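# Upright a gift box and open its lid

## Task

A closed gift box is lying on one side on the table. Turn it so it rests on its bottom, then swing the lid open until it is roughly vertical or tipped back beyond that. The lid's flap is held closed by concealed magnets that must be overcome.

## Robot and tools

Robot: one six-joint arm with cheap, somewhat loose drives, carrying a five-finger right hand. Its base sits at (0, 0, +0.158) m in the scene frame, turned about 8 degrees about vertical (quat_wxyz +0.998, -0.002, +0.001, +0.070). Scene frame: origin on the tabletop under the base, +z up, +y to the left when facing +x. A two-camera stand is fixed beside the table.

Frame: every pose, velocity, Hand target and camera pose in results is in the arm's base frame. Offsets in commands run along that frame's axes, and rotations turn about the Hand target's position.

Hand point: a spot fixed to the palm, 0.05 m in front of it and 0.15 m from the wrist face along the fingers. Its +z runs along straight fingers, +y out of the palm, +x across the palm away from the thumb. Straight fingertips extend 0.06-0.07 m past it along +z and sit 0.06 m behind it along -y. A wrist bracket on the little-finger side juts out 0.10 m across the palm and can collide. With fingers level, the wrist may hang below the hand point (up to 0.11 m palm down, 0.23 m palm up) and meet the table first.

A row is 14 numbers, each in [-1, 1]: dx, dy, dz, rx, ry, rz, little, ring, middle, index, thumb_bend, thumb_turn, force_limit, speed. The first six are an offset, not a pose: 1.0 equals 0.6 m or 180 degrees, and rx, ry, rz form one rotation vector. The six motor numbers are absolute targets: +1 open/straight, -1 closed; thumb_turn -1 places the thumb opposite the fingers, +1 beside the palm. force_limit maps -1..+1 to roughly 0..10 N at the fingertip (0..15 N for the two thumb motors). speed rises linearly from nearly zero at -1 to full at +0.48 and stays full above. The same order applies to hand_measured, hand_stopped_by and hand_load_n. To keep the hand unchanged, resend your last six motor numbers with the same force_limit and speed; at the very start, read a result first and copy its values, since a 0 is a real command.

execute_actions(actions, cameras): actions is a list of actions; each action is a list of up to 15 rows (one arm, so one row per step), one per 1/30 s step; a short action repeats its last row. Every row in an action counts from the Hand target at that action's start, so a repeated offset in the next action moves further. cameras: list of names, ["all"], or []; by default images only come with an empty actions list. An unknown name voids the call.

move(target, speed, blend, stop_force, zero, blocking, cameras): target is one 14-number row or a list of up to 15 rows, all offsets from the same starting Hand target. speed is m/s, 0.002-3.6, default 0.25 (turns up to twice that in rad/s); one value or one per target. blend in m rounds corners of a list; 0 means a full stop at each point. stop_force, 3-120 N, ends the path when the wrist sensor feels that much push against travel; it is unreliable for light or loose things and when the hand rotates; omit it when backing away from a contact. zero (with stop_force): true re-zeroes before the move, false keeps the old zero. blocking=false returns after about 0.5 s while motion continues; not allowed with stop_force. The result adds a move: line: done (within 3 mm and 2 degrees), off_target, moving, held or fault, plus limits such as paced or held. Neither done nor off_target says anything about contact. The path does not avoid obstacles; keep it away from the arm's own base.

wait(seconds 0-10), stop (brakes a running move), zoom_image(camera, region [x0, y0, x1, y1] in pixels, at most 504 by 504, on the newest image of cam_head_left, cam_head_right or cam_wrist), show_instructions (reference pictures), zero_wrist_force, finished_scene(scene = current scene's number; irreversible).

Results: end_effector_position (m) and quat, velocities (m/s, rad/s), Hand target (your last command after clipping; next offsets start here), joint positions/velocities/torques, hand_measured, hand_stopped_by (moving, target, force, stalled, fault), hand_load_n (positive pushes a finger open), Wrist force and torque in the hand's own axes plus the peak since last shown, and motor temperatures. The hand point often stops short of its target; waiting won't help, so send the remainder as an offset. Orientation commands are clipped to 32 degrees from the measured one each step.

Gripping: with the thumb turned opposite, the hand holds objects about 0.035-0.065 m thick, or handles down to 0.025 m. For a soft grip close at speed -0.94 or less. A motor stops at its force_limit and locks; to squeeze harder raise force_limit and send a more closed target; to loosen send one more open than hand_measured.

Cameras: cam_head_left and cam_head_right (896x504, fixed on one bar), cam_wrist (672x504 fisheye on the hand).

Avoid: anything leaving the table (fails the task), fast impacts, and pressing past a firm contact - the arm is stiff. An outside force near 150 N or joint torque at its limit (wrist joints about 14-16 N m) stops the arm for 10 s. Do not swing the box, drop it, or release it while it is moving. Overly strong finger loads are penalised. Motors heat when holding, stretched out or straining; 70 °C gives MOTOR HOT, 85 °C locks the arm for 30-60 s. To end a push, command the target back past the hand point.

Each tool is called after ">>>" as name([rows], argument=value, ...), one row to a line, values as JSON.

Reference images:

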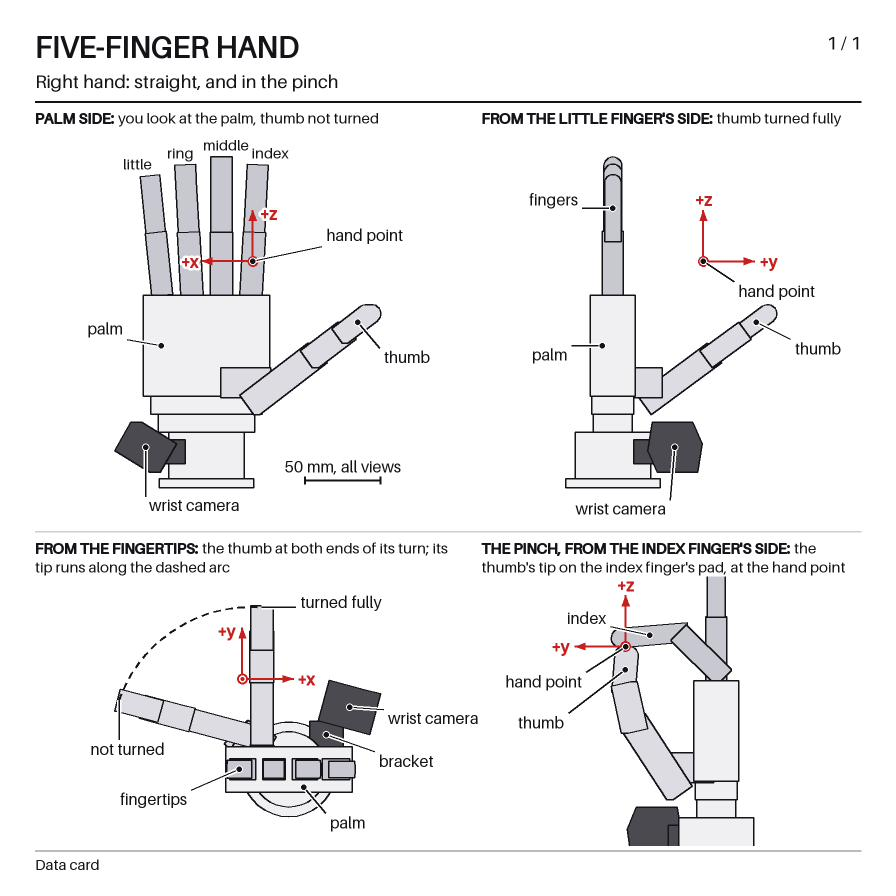

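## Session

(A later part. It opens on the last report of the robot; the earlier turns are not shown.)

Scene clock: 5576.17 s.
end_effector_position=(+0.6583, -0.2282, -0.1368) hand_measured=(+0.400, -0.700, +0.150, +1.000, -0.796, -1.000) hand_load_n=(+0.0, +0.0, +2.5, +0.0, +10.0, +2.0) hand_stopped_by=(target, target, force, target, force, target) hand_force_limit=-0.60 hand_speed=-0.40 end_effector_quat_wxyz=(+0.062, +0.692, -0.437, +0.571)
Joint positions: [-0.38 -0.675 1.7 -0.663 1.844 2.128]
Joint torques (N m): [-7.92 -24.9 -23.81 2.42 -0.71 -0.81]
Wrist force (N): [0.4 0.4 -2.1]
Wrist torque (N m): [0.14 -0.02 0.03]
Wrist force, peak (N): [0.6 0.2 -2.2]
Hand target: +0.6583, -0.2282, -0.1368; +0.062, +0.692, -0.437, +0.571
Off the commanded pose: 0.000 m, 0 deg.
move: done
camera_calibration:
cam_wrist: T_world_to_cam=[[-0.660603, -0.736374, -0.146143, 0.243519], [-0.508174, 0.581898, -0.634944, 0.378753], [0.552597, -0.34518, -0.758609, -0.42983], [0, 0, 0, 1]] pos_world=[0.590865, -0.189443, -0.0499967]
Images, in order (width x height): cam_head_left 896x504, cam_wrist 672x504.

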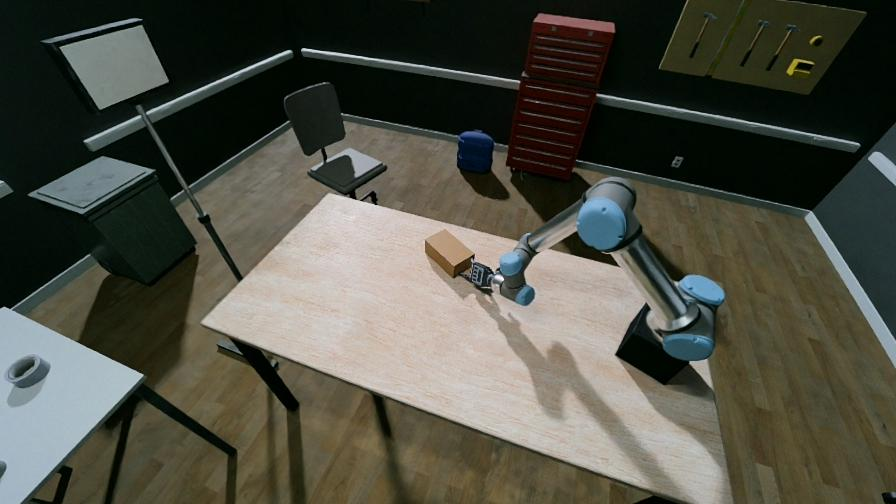

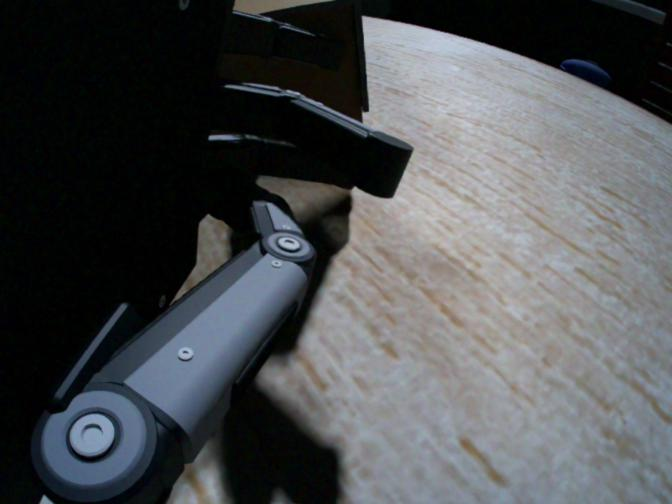

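>>> move(target=[0,0,-0.025,0,0,0,0.4,-0.7,0.15,1,-1,-1,-0.6,-0.4], speed=0.005, stop_force=3)

>>> move([
  [-0.01097,-0.02523,0.01322,-0.06841,0.03253,0.02461,0.4,-0.7,0.15,1,-1,-1,-0.6,-0.4],
  [-0.0208,-0.04617,0.02945,-0.12262,0.06684,0.04416,0.4,-0.7,0.15,1,-1,-1,-0.6,-0.4],
  [-0.03197,-0.07068,0.05568,-0.18585,0.11522,0.06888,0.4,-0.7,0.15,1,-1,-1,-0.6,-0.4],
], speed=0.05, blend=0.004, cameras=["cam_head_left","cam_head_right"])

>>> zoom_image(camera="cam_head_left", region=[430, 230, 530, 310])

>>> zoom_image(camera="cam_head_right", region=[420, 220, 520, 300])

Scene clock: 5586.73 s.
end_effector_position=(+0.6583, -0.2283, -0.1379) hand_measured=(+0.400, -0.700, +0.150, +1.000, -0.796, -1.000) hand_load_n=(+0.0, +0.0, +3.0, +0.0, +9.5, +2.0) hand_stopped_by=(target, target, force, target, force, target) hand_force_limit=-0.60 hand_speed=-0.40 end_effector_quat_wxyz=(+0.062, +0.692, -0.437, +0.571)
Joint positions: [-0.38 -0.672 1.7 -0.665 1.844 2.128]
Joint torques (N m): [-7.86 -64.5 1.17 2.51 -0.65 -0.76]
Wrist force (N): [1.7 0.3 -4.1]
Wrist torque (N m): [0.32 0.09 0.14]
Wrist force, peak (N): [3.6 -1.1 -5.1]
Hand target: +0.6583, -0.2282, -0.1379; +0.062, +0.692, -0.437, +0.571 (not the last commanded pose)
Off the commanded pose: 0.014 m, 0 deg.
move: contact

Scene clock: 5594.40 s.
end_effector_position=(+0.6391, -0.2706, -0.1045) hand_measured=(+0.400, -0.700, +0.150, +1.000, -0.796, -1.000) hand_load_n=(+1.0, +0.0, +2.5, +0.5, +10.0, +2.0) hand_stopped_by=(target, target, force, target, force, target) hand_force_limit=-0.60 hand_speed=-0.40 end_effector_quat_wxyz=(+0.273, +0.778, -0.162, +0.543)
Joint positions: [-0.413 -0.66 1.777 -0.843 1.819 1.38]
Joint torques (N m): [-10.01 -61.61 5.21 -2.27 0.03 -1.59]
Wrist force (N): [3.6 -3.5 0.0]
Wrist torque (N m): [-0.04 0.16 0.39]
Wrist force, peak (N): [3.0 -5.8 -6.9]
Hand target: +0.6391, -0.2707, -0.1045; +0.273, +0.778, -0.162, +0.543
Off the commanded pose: 0.000 m, 0 deg.
move: done
Images, in order (width x height): cam_head_left 896x504, cam_head_right 896x504.

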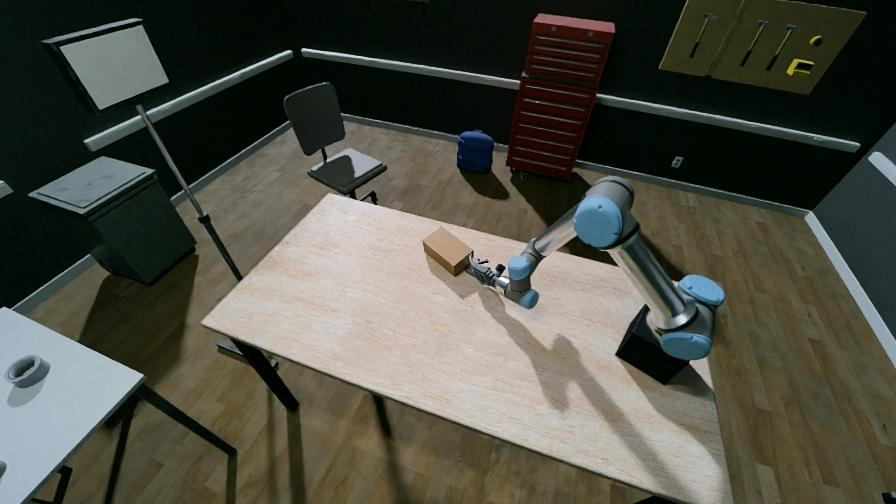

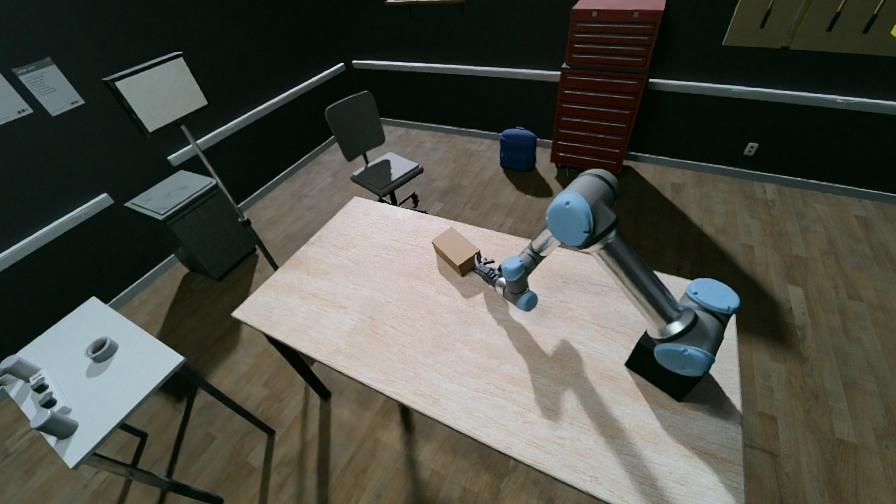

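Scaled by 5.040 from the camera's 896x504 image, which has a finer 1280x720 frame.

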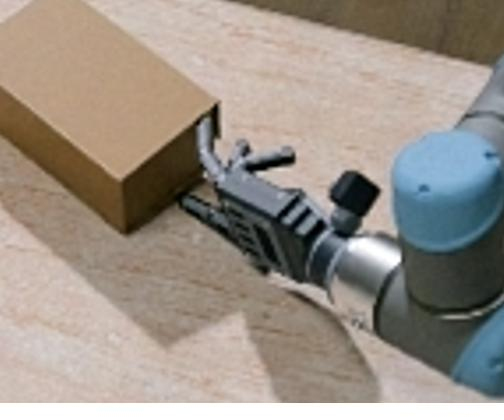

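Scaled by 5.040 from the camera's 896x504 image, which has a finer 1280x720 frame.

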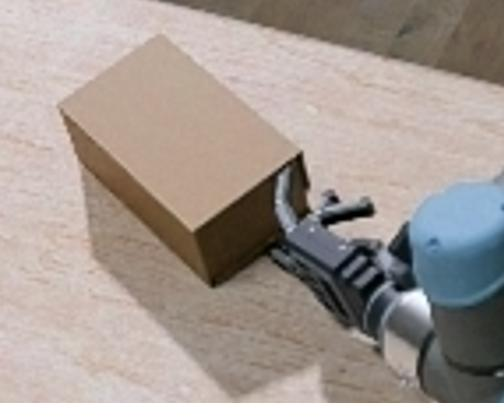

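>>> move(target=[-0.0044,-0.0123,0.0142,-0.03404,0.03024,0.01274,0.4,-0.7,0.15,1,-1,-1,-0.6,-0.4], speed=0.02, cameras=["cam_head_left","cam_head_right"])

>>> zoom_image(camera="cam_head_left", region=[430, 230, 530, 310])

>>> zoom_image(camera="cam_head_right", region=[420, 220, 520, 300])

Scene clock: 5614.50 s.
end_effector_position=(+0.6365, -0.2780, -0.0960) hand_measured=(+0.400, -0.700, +0.150, +1.000, -0.796, -1.000) hand_load_n=(+0.0, +0.0, +3.0, +0.5, +9.5, +1.5) hand_stopped_by=(target, target, force, target, force, target) hand_force_limit=-0.60 hand_speed=-0.40 end_effector_quat_wxyz=(+0.310, +0.790, -0.104, +0.519)
Joint positions: [-0.426 -0.664 1.784 -0.839 1.806 1.23]
Joint torques (N m): [-10.06 -63.21 4.59 2.51 -0.21 -1.57]
Wrist force (N): [1.5 -2.6 0.6]
Wrist torque (N m): [-0.15 0.12 0.24]
Wrist force, peak (N): [3.6 -3.8 -0.3]
Hand target: +0.6364, -0.2780, -0.0960; +0.310, +0.790, -0.104, +0.519
Off the commanded pose: 0.000 m, 0 deg.
move: done
Images, in order (width x height): cam_head_left 896x504, cam_head_right 896x504.

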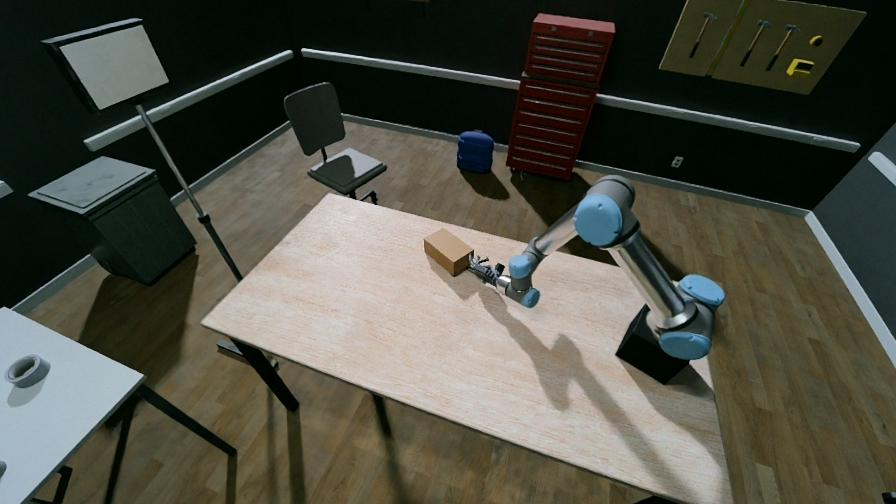

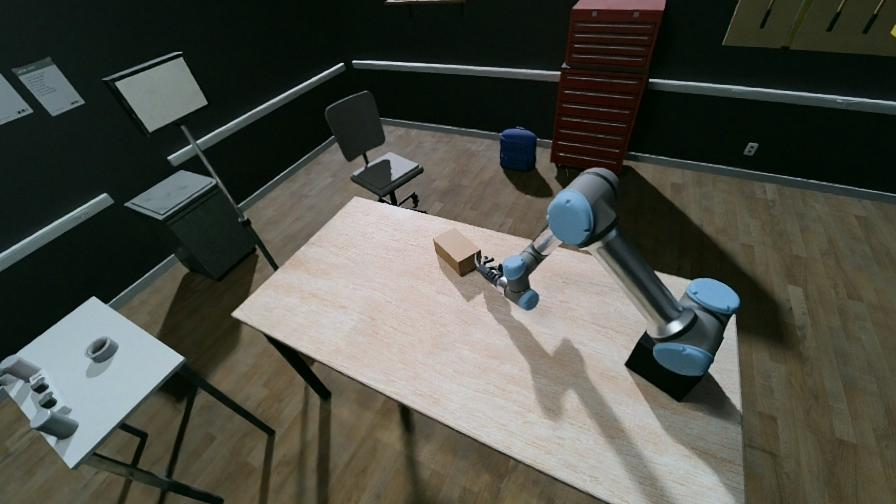

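Scaled by 5.040 from the camera's 896x504 image, which has a finer 1280x720 frame.

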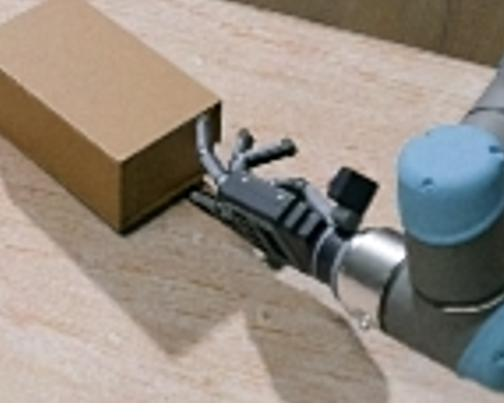

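Scaled by 5.040 from the camera's 896x504 image, which has a finer 1280x720 frame.

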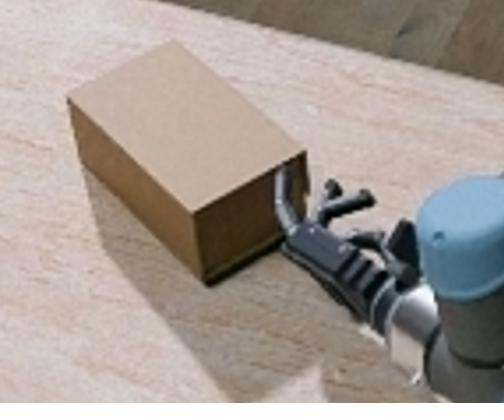

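>>> move([
  [0.0044,0.0123,-0.0142,0.03404,-0.03024,-0.01274,0.4,-0.7,0.15,1,-1,-1,-0.6,-0.4],
  [0.01557,0.03681,-0.03943,0.0984,-0.0783,-0.0351,0.4,-0.7,0.15,1,-1,-1,-0.6,-0.4],
], speed=0.04, blend=0.004, cameras=["cam_head_left","cam_head_right"])

>>> zoom_image(camera="cam_head_left", region=[430, 230, 530, 310])

Scene clock: 5773.23 s.
end_effector_position=(+0.6458, -0.2560, -0.1197) hand_measured=(+0.400, -0.700, +0.150, +1.000, -0.796, -1.000) hand_load_n=(+0.0, +0.0, +2.5, -5.5, +9.5, +2.0) hand_stopped_by=(target, target, force, target, force, target) hand_force_limit=-0.60 hand_speed=-0.40 end_effector_quat_wxyz=(+0.198, +0.752, -0.263, +0.571)
Joint positions: [-0.395 -0.658 1.757 -0.816 1.835 1.648]
Joint torques (N m): [10.83 -23.36 -20.78 2.58 0.4 1.88]
Wrist force (N): [2.5 5.6 -1.2]
Wrist torque (N m): [0.00 0.21 0.20]
Wrist force, peak (N): [6.3 5.8 -11.2]
Hand target: +0.6458, -0.2559, -0.1197; +0.198, +0.752, -0.263, +0.571
Off the commanded pose: 0.000 m, 0 deg.
move: done
Images, in order (width x height): cam_head_left 896x504, cam_head_right 896x504.

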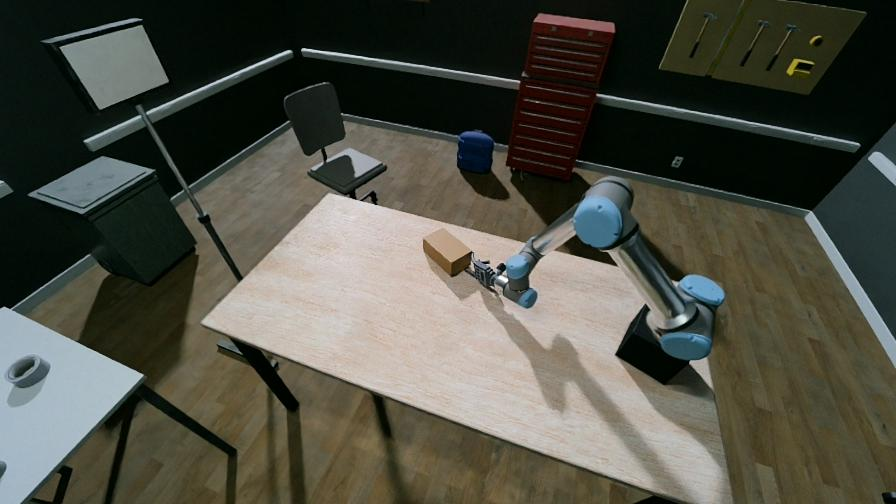

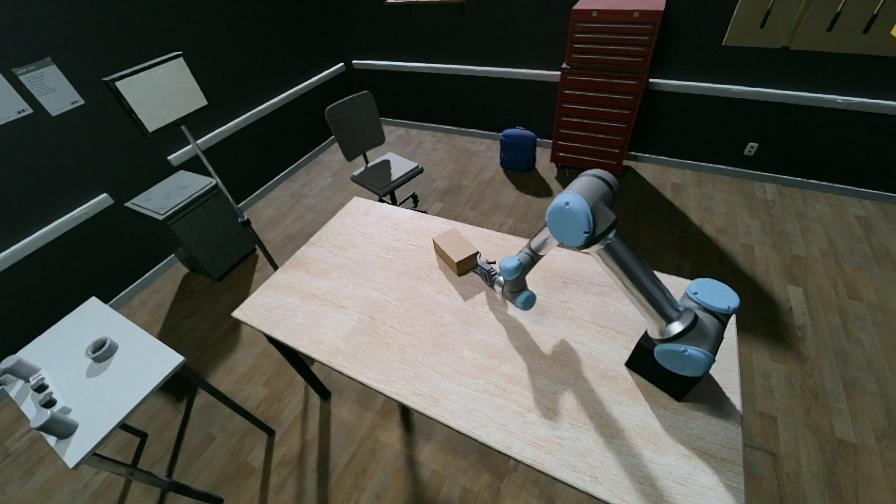

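Scaled by 5.040 from the camera's 896x504 image, which has a finer 1280x720 frame.

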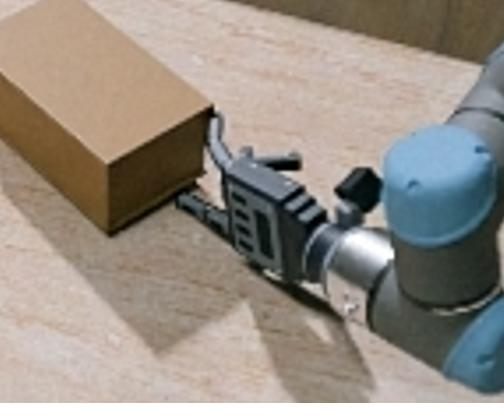

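>>> move(target=[-0.0457,0.0363,0.003,0,0,0,0.4,-0.7,0.15,1,-1,-1,-0.6,-0.4], speed=0.04)

>>> move(target=[-0.004,0.046,-0.0225,0.12262,-0.06684,-0.04416,0.4,-0.7,0.15,1,-1,-1,-0.6,-0.4], speed=0.15, cameras=["cam_wrist","cam_head_left"])

>>> zoom_image(camera="cam_wrist", region=[200, 0, 400, 150])

>>> zoom_image(camera="cam_head_left", region=[430, 230, 530, 310])

Scene clock: 5966.50 s.
end_effector_position=(+0.6184, -0.2342, -0.1179) hand_measured=(+0.400, -0.700, +0.150, +1.000, -0.796, -1.000) hand_load_n=(+0.0, +0.0, +3.0, +0.0, +9.5, +1.5) hand_stopped_by=(target, target, force, target, force, target) hand_force_limit=-0.60 hand_speed=-0.40 end_effector_quat_wxyz=(+0.198, +0.752, -0.263, +0.571)
Joint positions: [-0.374 -0.693 1.852 -0.874 1.856 1.655]
Joint torques (N m): [7.96 -61.51 2.81 -2.41 1.54 1.55]
Wrist force (N): [1.1 0.2 1.1]
Wrist torque (N m): [-0.11 0.12 0.13]
Wrist force, peak (N): [2.9 6.0 -1.4]
Hand target: +0.6184, -0.2342, -0.1179; +0.198, +0.752, -0.263, +0.571
Off the commanded pose: 0.000 m, 0 deg.
move: done

Scene clock: 5968.60 s.
end_effector_position=(+0.6160, -0.2066, -0.1314) hand_measured=(+0.400, -0.700, +0.150, +1.000, -0.796, -1.000) hand_load_n=(+0.0, +0.0, +3.0, +0.0, +10.0, +2.0) hand_stopped_by=(target, target, force, target, force, target) hand_force_limit=-0.60 hand_speed=-0.40 end_effector_quat_wxyz=(+0.061, +0.692, -0.437, +0.571)
Joint positions: [-0.371 -0.74 1.847 -0.745 1.852 2.131]
Joint torques (N m): [-5.31 -62.59 1.95 2.48 -0.51 1.33]
Wrist force (N): [-0.1 0.8 0.0]
Wrist torque (N m): [0.02 -0.08 0.02]
Wrist force, peak (N): [1.6 0.1 1.0]
Hand target: +0.6160, -0.2066, -0.1314; +0.061, +0.692, -0.437, +0.571
Off the commanded pose: 0.000 m, 0 deg.
move: done
camera_calibration:
cam_wrist: T_world_to_cam=[[-0.659855, -0.737001, -0.146358, 0.231745], [-0.508687, 0.581519, -0.634881, 0.34834], [0.553018, -0.344479, -0.758621, -0.395018], [0, 0, 0, 1]] pos_world=[0.548566, -0.167845, -0.0445972]
Images, in order (width x height): cam_head_left 896x504, cam_wrist 672x504.

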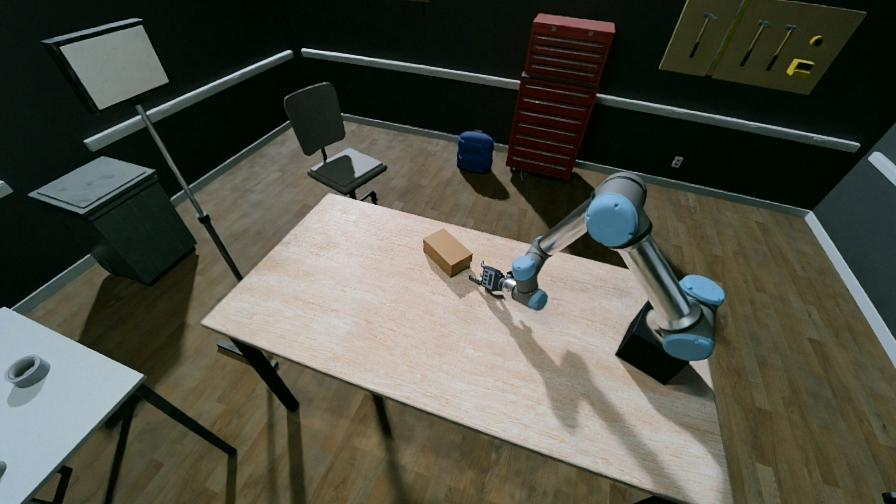

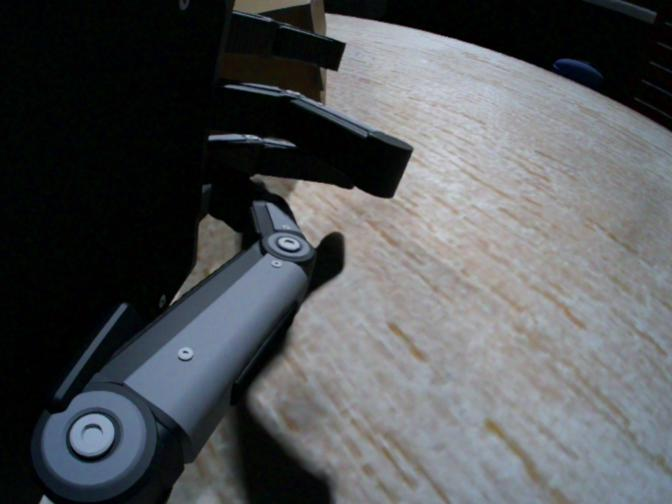

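Scaled by 2.520 from the camera's 672x504 image, which has a finer 960x720 frame.

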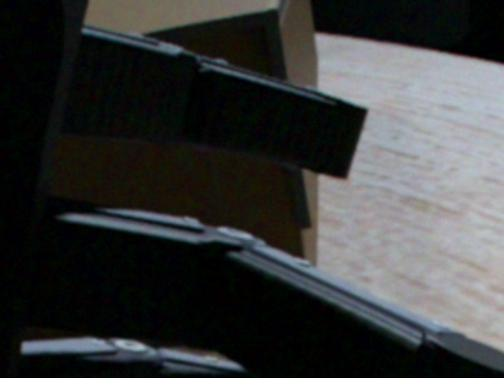

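Scaled by 5.040 from the camera's 896x504 image, which has a finer 1280x720 frame.

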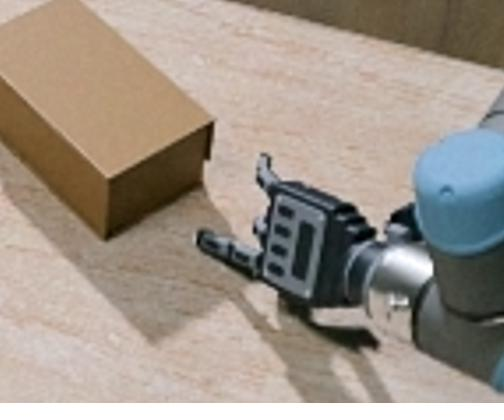

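>>> move(target=[0.0518,-0.0093,-0.009,0,0,0,0.4,-0.7,0.15,1,-1,-1,-0.6,-0.4], speed=0.1)

>>> move(target=[0.047,-0.0394,0,0,0,0,0.4,-0.7,0.15,1,-1,-1,-0.6,-0.4], speed=0.015, stop_force=4, cameras=["cam_wrist","cam_head_left"])

>>> zoom_image(camera="cam_wrist", region=[200, 0, 400, 150])

>>> zoom_image(camera="cam_head_left", region=[430, 230, 530, 310])

Scene clock: 5983.37 s.
end_effector_position=(+0.6470, -0.2121, -0.1368) hand_measured=(+0.400, -0.700, +0.150, +1.000, -0.796, -1.000) hand_load_n=(+0.0, +0.0, +3.0, +0.0, +9.5, +2.0) hand_stopped_by=(target, target, force, target, force, target) hand_force_limit=-0.60 hand_speed=-0.40 end_effector_quat_wxyz=(+0.061, +0.692, -0.437, +0.571)
Joint positions: [-0.358 -0.691 1.743 -0.688 1.863 2.136]
Joint torques (N m): [7.12 -24.57 -20.43 2.16 1.67 1.37]
Wrist force (N): [-0.1 0.5 0.2]
Wrist torque (N m): [-0.04 -0.09 0.02]
Wrist force, peak (N): [-0.6 1.4 -0.6]
Hand target: +0.6471, -0.2121, -0.1368; +0.061, +0.692, -0.437, +0.571
Off the commanded pose: 0.000 m, 0 deg.
move: done

Scene clock: 5986.70 s.
end_effector_position=(+0.6753, -0.2358, -0.1368) hand_measured=(+0.400, -0.700, +0.150, +1.000, -0.796, -1.000) hand_load_n=(+0.0, +0.0, +3.0, +0.0, +9.5, +2.0) hand_stopped_by=(target, target, force, target, force, target) hand_force_limit=-0.60 hand_speed=-0.40 end_effector_quat_wxyz=(+0.061, +0.692, -0.437, +0.571)
Joint positions: [-0.382 -0.652 1.641 -0.627 1.841 2.128]
Joint torques (N m): [-7.3 -26.01 -23.83 2.28 -0.96 -0.95]
Wrist force (N): [0.7 0.5 -1.5]
Wrist torque (N m): [0.08 -0.07 0.05]
Wrist force, peak (N): [0.5 0.5 -1.6]
Hand target: +0.6753, -0.2358, -0.1368; +0.061, +0.692, -0.437, +0.571
Off the commanded pose: 0.000 m, 0 deg.
move: done
camera_calibration:
cam_wrist: T_world_to_cam=[[-0.65986, -0.736957, -0.146561, 0.248565], [-0.508588, 0.581637, -0.634852, 0.392021], [0.553104, -0.344374, -0.758606, -0.441999], [0, 0, 0, 1]] pos_world=[0.607866, -0.197045, -0.0499977]
Images, in order (width x height): cam_head_left 896x504, cam_wrist 672x504.

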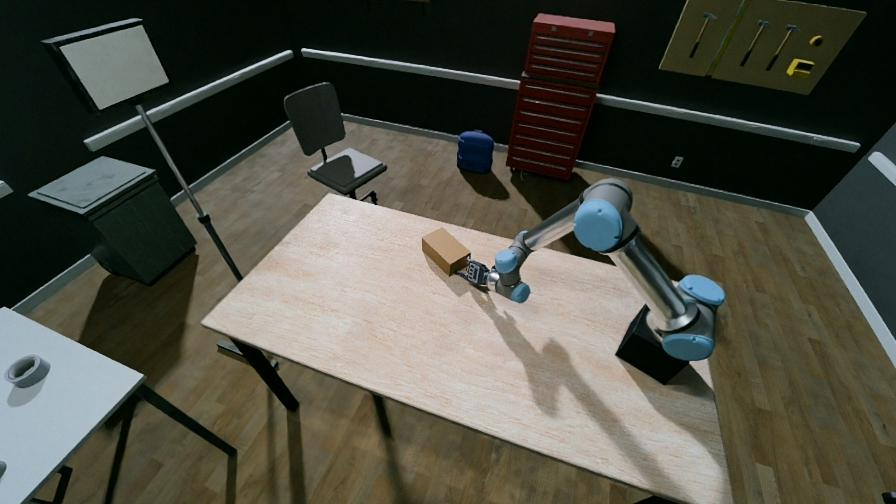

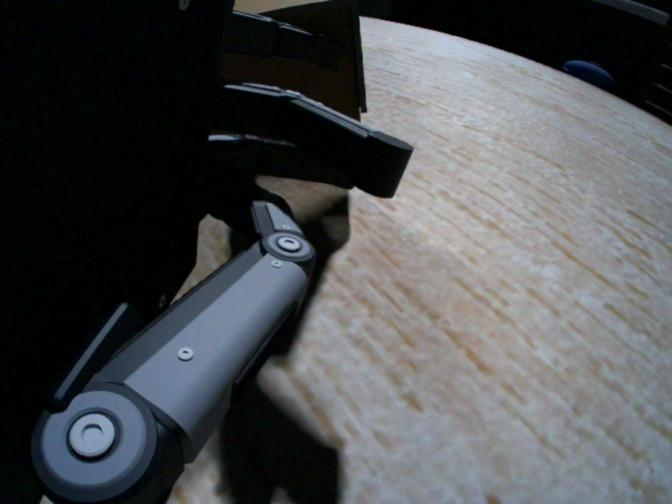

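Scaled by 2.520 from the camera's 672x504 image, which has a finer 960x720 frame.

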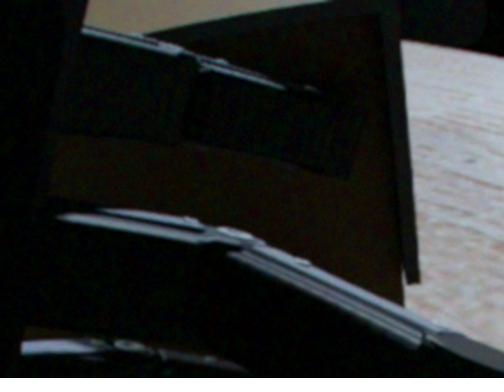

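Scaled by 5.040 from the camera's 896x504 image, which has a finer 1280x720 frame.

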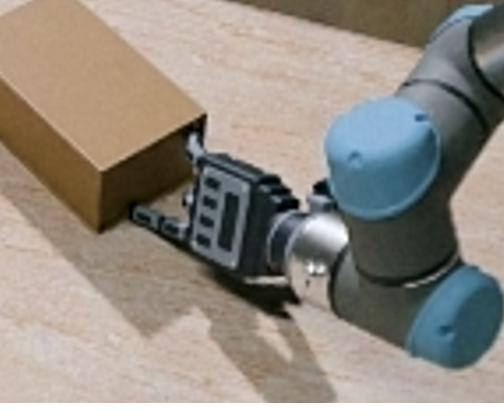

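>>> move(target=[0,0,-0.025,0,0,0,0.4,-0.7,0.15,1,-1,-1,-0.6,-0.4], speed=0.005, stop_force=3)

>>> move([
  [-0.00986,-0.02612,0.00888,-0.07239,0.02791,0.0239,0.4,-0.7,0.15,1,-1,-1,-0.6,-0.4],
  [-0.01858,-0.04792,0.02552,-0.12594,0.06321,0.04309,0.4,-0.7,0.15,1,-1,-1,-0.6,-0.4],
  [-0.02887,-0.07315,0.05157,-0.18999,0.11107,0.0668,0.4,-0.7,0.15,1,-1,-1,-0.6,-0.4],
], speed=0.05, blend=0.004, cameras=["cam_head_left","cam_head_right"])

>>> zoom_image(camera="cam_head_left", region=[430, 230, 530, 310])

>>> zoom_image(camera="cam_head_right", region=[420, 220, 520, 300])

Scene clock: 5995.57 s.
end_effector_position=(+0.6752, -0.2358, -0.1377) hand_measured=(+0.400, -0.700, +0.150, +1.000, -0.796, -1.000) hand_load_n=(+0.0, +0.0, +2.5, +0.0, +9.5, +2.0) hand_stopped_by=(target, target, force, target, force, target) hand_force_limit=-0.60 hand_speed=-0.40 end_effector_quat_wxyz=(+0.061, +0.693, -0.437, +0.571)
Joint positions: [-0.382 -0.65 1.64 -0.628 1.841 2.128]
Joint torques (N m): [-7.99 -64.48 -8.67 2.58 -0.79 -0.85]
Wrist force (N): [2.8 -0.5 -3.0]
Wrist torque (N m): [0.21 0.10 0.17]
Wrist force, peak (N): [2.9 -0.6 -3.1]
Hand target: +0.6752, -0.2358, -0.1375; +0.061, +0.692, -0.437, +0.571 (not the last commanded pose)
Off the commanded pose: 0.014 m, 0 deg.
move: contact

Scene clock: 6003.27 s.
end_effector_position=(+0.6579, -0.2797, -0.1066) hand_measured=(+0.400, -0.700, +0.150, +1.000, -0.796, -1.000) hand_load_n=(+0.0, +0.0, +2.5, +0.5, +9.5, +2.0) hand_stopped_by=(target, target, force, target, force, target) hand_force_limit=-0.60 hand_speed=-0.40 end_effector_quat_wxyz=(+0.276, +0.772, -0.161, +0.550)
Joint positions: [-0.414 -0.629 1.718 -0.835 1.819 1.375]
Joint torques (N m): [-9.62 -63.14 3.93 -2.26 -0.17 -1.62]
Wrist force (N): [3.4 -2.1 -0.3]
Wrist torque (N m): [-0.03 0.21 0.36]
Wrist force, peak (N): [6.8 -4.7 -14.9]
Hand target: +0.6579, -0.2797, -0.1066; +0.276, +0.772, -0.161, +0.550
Off the commanded pose: 0.000 m, 0 deg.
move: done
Images, in order (width x height): cam_head_left 896x504, cam_head_right 896x504.

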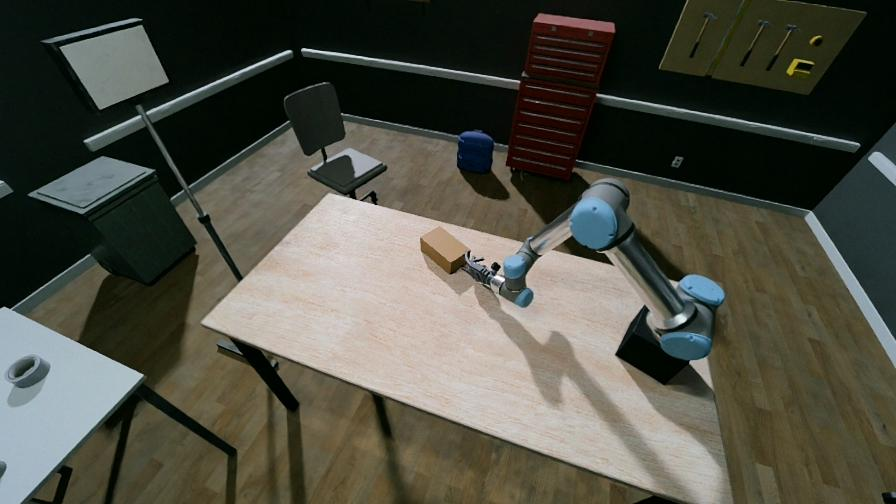

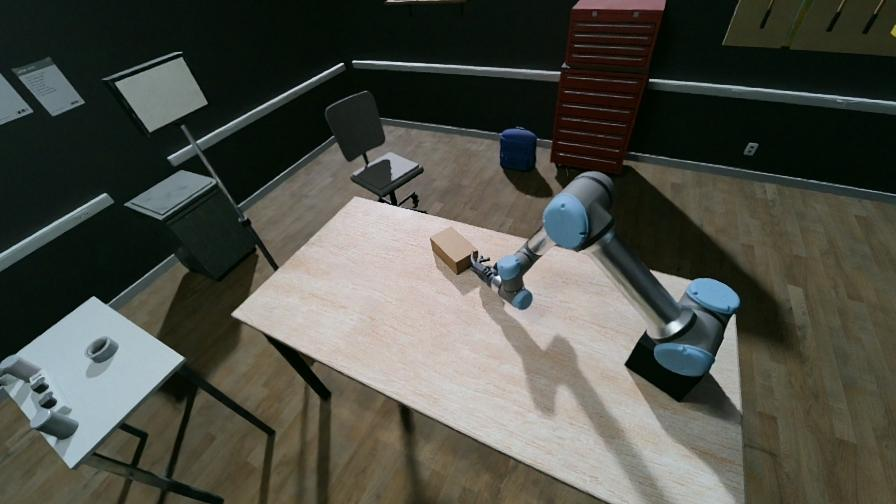

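Scaled by 5.040 from the camera's 896x504 image, which has a finer 1280x720 frame.

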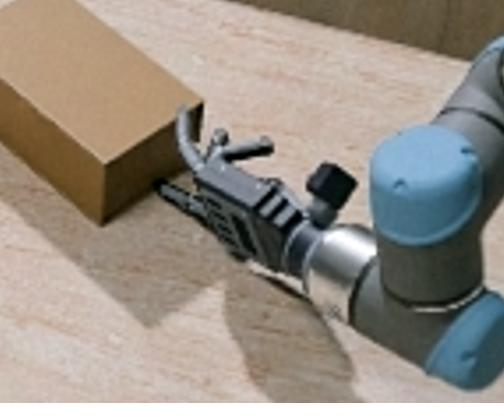

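Scaled by 5.040 from the camera's 896x504 image, which has a finer 1280x720 frame.

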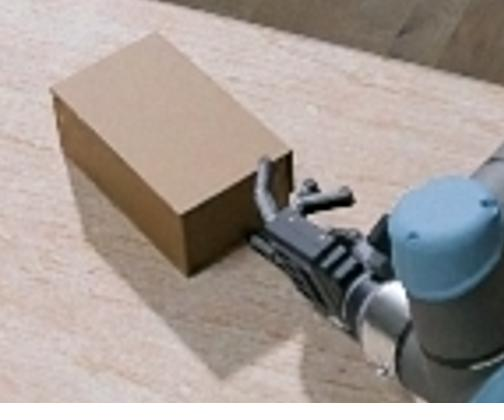

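>>> move([
  [-0.0457,0.0363,0.01,0,0,0,0.4,-0.7,0.15,1,-1,-1,-0.6,-0.4],
  [-0.0015,0.0723,-0.0503,0.18999,-0.11107,-0.0668,0.4,-0.7,0.15,1,-1,-1,-0.6,-0.4],
], speed=0.15, blend=0.01)

>>> move(target=[0.0485,-0.0407,0,0,0,0,0.4,-0.7,0.15,1,-1,-1,-0.6,-0.4], speed=0.015, stop_force=4, cameras=["cam_wrist","cam_head_left"])

>>> zoom_image(camera="cam_wrist", region=[200, 0, 400, 150])

>>> zoom_image(camera="cam_head_left", region=[430, 230, 530, 310])

Scene clock: 6180.73 s.
end_effector_position=(+0.6570, -0.2363, -0.1368) hand_measured=(+0.400, -0.700, +0.150, +1.000, -0.796, -1.000) hand_load_n=(+0.0, +0.0, +3.0, +0.0, +9.5, +2.0) hand_stopped_by=(target, target, force, target, force, target) hand_force_limit=-0.60 hand_speed=-0.40 end_effector_quat_wxyz=(+0.061, +0.693, -0.437, +0.571)
Joint positions: [-0.396 -0.676 1.702 -0.666 1.828 2.122]
Joint torques (N m): [-6 -24.64 -23.4 2.22 -0.66 1.1]
Wrist force (N): [-0.1 1.0 0.1]
Wrist torque (N m): [0.03 -0.09 0.02]
Wrist force, peak (N): [3.9 -2.3 -0.5]
Hand target: +0.6570, -0.2363, -0.1368; +0.061, +0.692, -0.437, +0.571
Off the commanded pose: 0.000 m, 0 deg.
move: done

Scene clock: 6184.17 s.
end_effector_position=(+0.6861, -0.2607, -0.1368) hand_measured=(+0.400, -0.700, +0.150, +1.000, -0.796, -1.000) hand_load_n=(+0.0, +0.0, +3.0, +0.0, +9.5, +2.0) hand_stopped_by=(target, target, force, target, force, target) hand_force_limit=-0.60 hand_speed=-0.40 end_effector_quat_wxyz=(+0.061, +0.692, -0.437, +0.571)
Joint positions: [-0.418 -0.633 1.591 -0.6 1.808 2.115]
Joint torques (N m): [-8.47 -26.38 -24.38 2.26 -0.82 -0.78]
Wrist force (N): [0.7 0.2 -2.3]
Wrist torque (N m): [0.17 -0.03 0.09]
Wrist force, peak (N): [1.3 0.1 -2.5]
Hand target: +0.6861, -0.2607, -0.1368; +0.061, +0.692, -0.437, +0.571
Off the commanded pose: 0.000 m, 0 deg.
move: done
camera_calibration:
cam_wrist: T_world_to_cam=[[-0.659869, -0.736969, -0.146458, 0.23735], [-0.508695, 0.581626, -0.634776, 0.412064], [0.552994, -0.344366, -0.75869, -0.456481], [0, 0, 0, 1]] pos_world=[0.618666, -0.221945, -0.0499973]
Images, in order (width x height): cam_head_left 896x504, cam_wrist 672x504.

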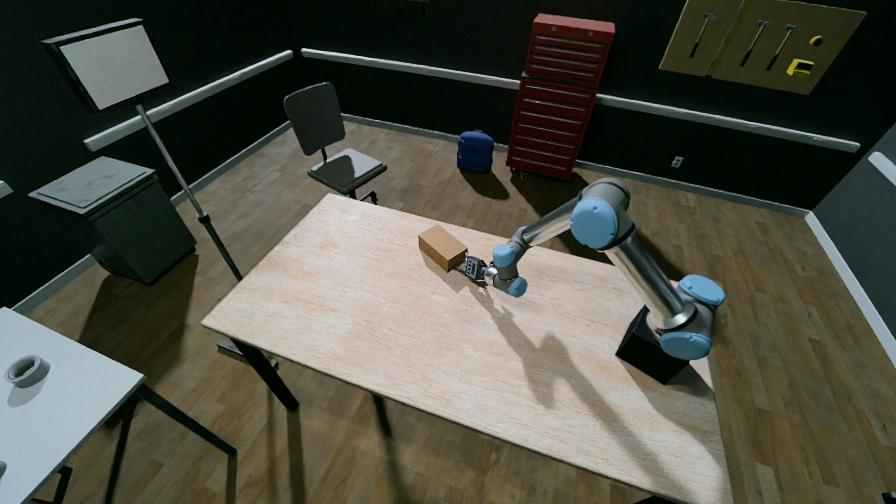

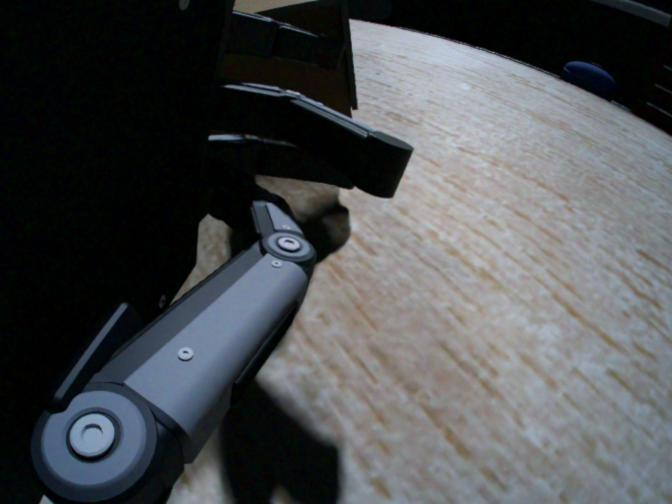

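Scaled by 2.520 from the camera's 672x504 image, which has a finer 960x720 frame.

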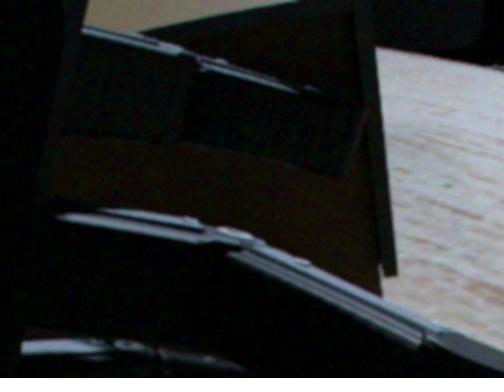

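Scaled by 5.040 from the camera's 896x504 image, which has a finer 1280x720 frame.

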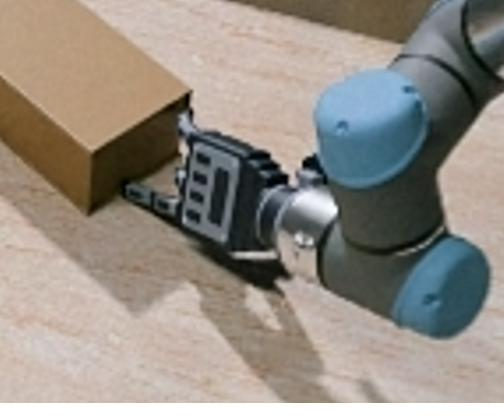

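>>> move([
  [-0.0102,0.0086,0,0,0,0,0.4,-0.7,0.15,1,-1,-1,-0.6,-0.4],
  [-0.0040,0.0164,0,0,0,0,0.4,-0.7,0.15,1,-1,-1,-0.6,-0.4],
], speed=0.04)

>>> move(target=[0.0179,-0.0150,0,0,0,0,0.4,-0.7,0.15,1,-1,-1,-0.6,-0.4], speed=0.015, stop_force=4)

>>> move(target=[0,0,-0.025,0,0,0,0.4,-0.7,0.15,1,-1,-1,-0.6,-0.4], speed=0.005, stop_force=3, cameras=["cam_wrist"])

>>> zoom_image(camera="cam_wrist", region=[200, 0, 400, 150])

Scene clock: 6195.97 s.
end_effector_position=(+0.6837, -0.2510, -0.1367) hand_measured=(+0.400, -0.700, +0.150, +1.000, -0.796, -1.000) hand_load_n=(+0.0, +0.0, +2.5, +0.0, +10.0, +2.0) hand_stopped_by=(target, target, force, target, force, target) hand_force_limit=-0.60 hand_speed=-0.40 end_effector_quat_wxyz=(+0.061, +0.692, -0.437, +0.571)
Joint positions: [-0.403 -0.638 1.605 -0.607 1.822 2.12]
Joint torques (N m): [5.83 -27.35 -25.05 2.55 1.02 0.99]
Wrist force (N): [1.1 0.7 -1.5]
Wrist torque (N m): [0.11 -0.02 0.07]
Wrist force, peak (N): [1.3 0.1 -2.6]
Hand target: +0.6837, -0.2509, -0.1368; +0.061, +0.692, -0.437, +0.571
Off the commanded pose: 0.000 m, 0 deg.
move: done

Scene clock: 6197.80 s.
end_effector_position=(+0.6944, -0.2599, -0.1368) hand_measured=(+0.400, -0.700, +0.150, +1.000, -0.796, -1.000) hand_load_n=(+0.0, +0.0, +2.5, +0.0, +9.5, +2.0) hand_stopped_by=(target, target, force, target, force, target) hand_force_limit=-0.60 hand_speed=-0.40 end_effector_quat_wxyz=(+0.061, +0.692, -0.437, +0.571)
Joint positions: [-0.41 -0.621 1.562 -0.582 1.815 2.117]
Joint torques (N m): [-5.53 -25.99 -25.78 2.44 -0.43 -0.86]
Wrist force (N): [0.9 0.7 -3.4]
Wrist torque (N m): [0.23 0.05 0.10]
Wrist force, peak (N): [1.6 0.9 -3.9]
Hand target: +0.6944, -0.2599, -0.1368; +0.061, +0.692, -0.437, +0.571
Off the commanded pose: 0.000 m, 0 deg.
move: done

Scene clock: 6199.30 s.
end_effector_position=(+0.6944, -0.2599, -0.1371) hand_measured=(+0.400, -0.700, +0.150, +1.000, -0.796, -1.000) hand_load_n=(+0.0, +0.0, +3.0, +0.0, +9.5, +2.0) hand_stopped_by=(target, target, force, target, force, target) hand_force_limit=-0.60 hand_speed=-0.40 end_effector_quat_wxyz=(+0.061, +0.693, -0.437, +0.571)
Joint positions: [-0.41 -0.621 1.562 -0.582 1.815 2.117]
Joint torques (N m): [-5.24 -65.95 -1.7 2.6 -0.31 -0.85]
Wrist force (N): [3.0 -0.3 -5.8]
Wrist torque (N m): [0.37 0.14 0.23]
Wrist force, peak (N): [4.5 -1.0 -7.9]
Hand target: +0.6944, -0.2598, -0.1371; +0.061, +0.693, -0.437, +0.571 (not the last commanded pose)
Off the commanded pose: 0.015 m, 0 deg.
move: contact
camera_calibration:
cam_wrist: T_world_to_cam=[[-0.659943, -0.736909, -0.146422, 0.243434], [-0.508821, 0.581762, -0.634551, 0.415751], [0.552789, -0.344265, -0.758885, -0.460881], [0, 0, 0, 1]] pos_world=[0.626965, -0.221144, -0.0502969]
Images, in order (width x height): cam_wrist 672x504.

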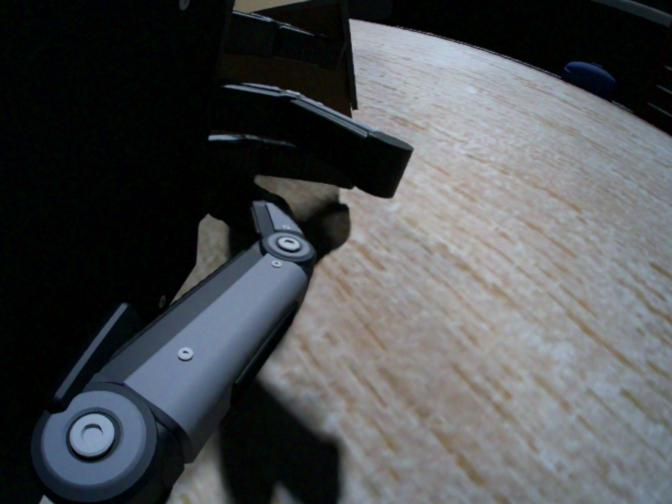

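Scaled by 2.520 from the camera's 672x504 image, which has a finer 960x720 frame.

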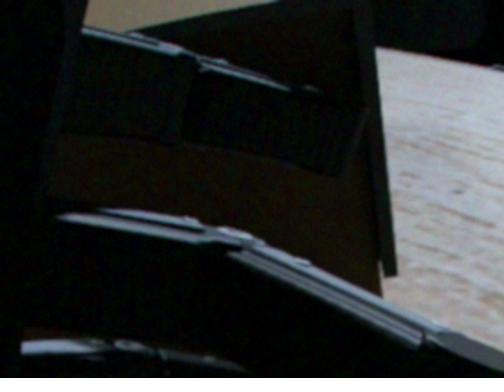

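>>> move([
  [-0.0319,0.0268,0.003,0,0,0,0.4,-0.7,0.15,1,-1,-1,-0.6,-0.4],
], speed=0.08, cameras=["cam_wrist","cam_head_left"])

>>> zoom_image(camera="cam_wrist", region=[200, 0, 400, 150])

>>> zoom_image(camera="cam_head_left", region=[430, 230, 530, 310])

Scene clock: 6209.87 s.
end_effector_position=(+0.6753, -0.2438, -0.1354) hand_measured=(+0.400, -0.700, +0.150, +1.000, -0.796, -1.000) hand_load_n=(+0.0, +0.0, +2.5, +0.0, +9.5, +2.0) hand_stopped_by=(target, target, force, target, force, target) hand_force_limit=-0.60 hand_speed=-0.40 end_effector_quat_wxyz=(+0.061, +0.693, -0.437, +0.571)
Joint positions: [-0.396 -0.653 1.637 -0.623 1.828 2.122]
Joint torques (N m): [6.58 -67.26 0.73 -3.26 1.82 1.61]
Wrist force (N): [-0.1 1.0 0.2]
Wrist torque (N m): [0.03 -0.08 0.03]
Wrist force, peak (N): [4.0 -0.3 -6.2]
Hand target: +0.6752, -0.2438, -0.1353; +0.061, +0.693, -0.437, +0.571
Off the commanded pose: 0.000 m, 0 deg.
move: done
camera_calibration:
cam_wrist: T_world_to_cam=[[-0.659909, -0.736948, -0.146382, 0.242856], [-0.508864, 0.581713, -0.63456, 0.397882], [0.55279, -0.344264, -0.758884, -0.443449], [0, 0, 0, 1]] pos_world=[0.607865, -0.205144, -0.0484968]
Images, in order (width x height): cam_head_left 896x504, cam_wrist 672x504.

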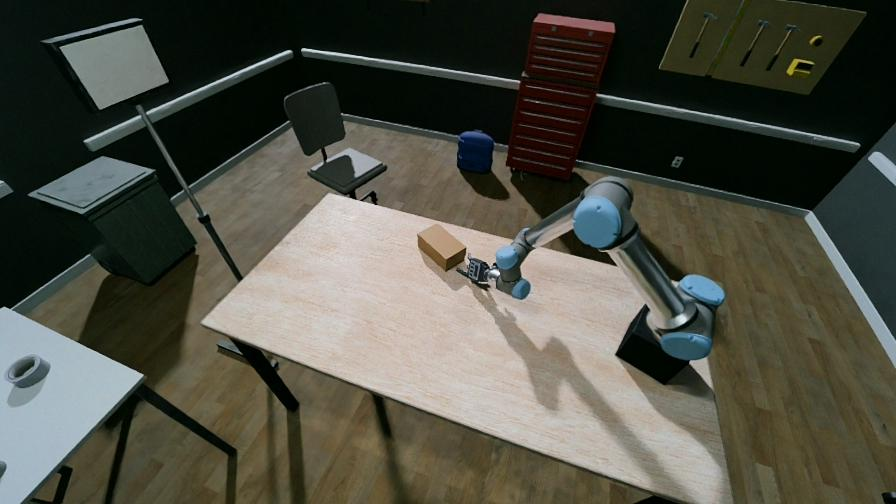

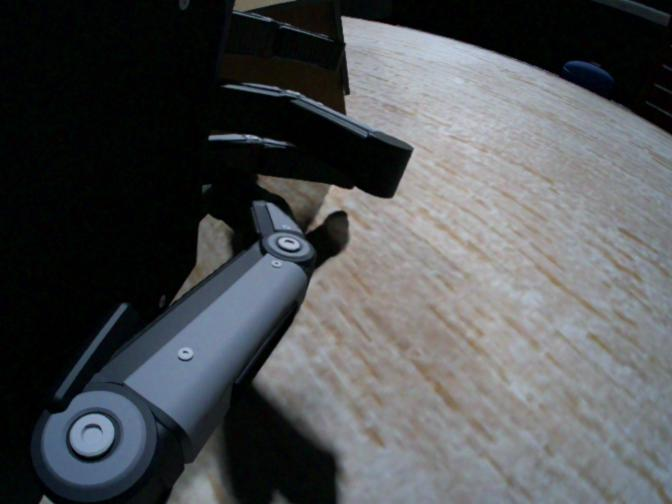

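Scaled by 2.520 from the camera's 672x504 image, which has a finer 960x720 frame.

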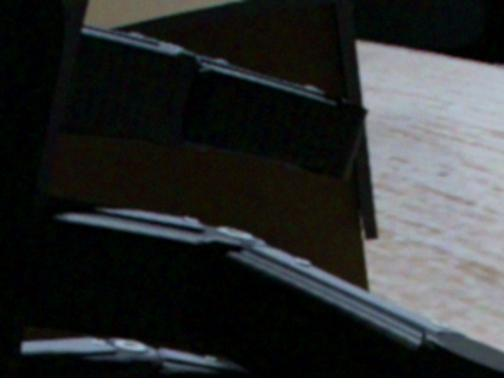

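Scaled by 5.040 from the camera's 896x504 image, which has a finer 1280x720 frame.

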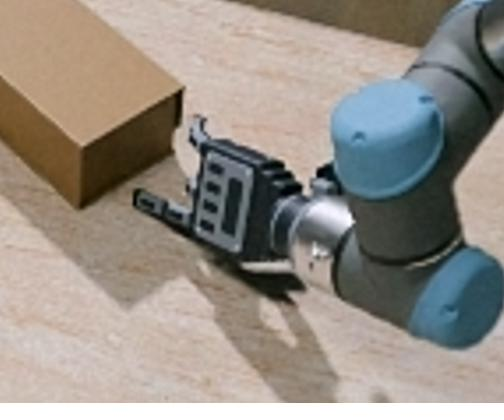

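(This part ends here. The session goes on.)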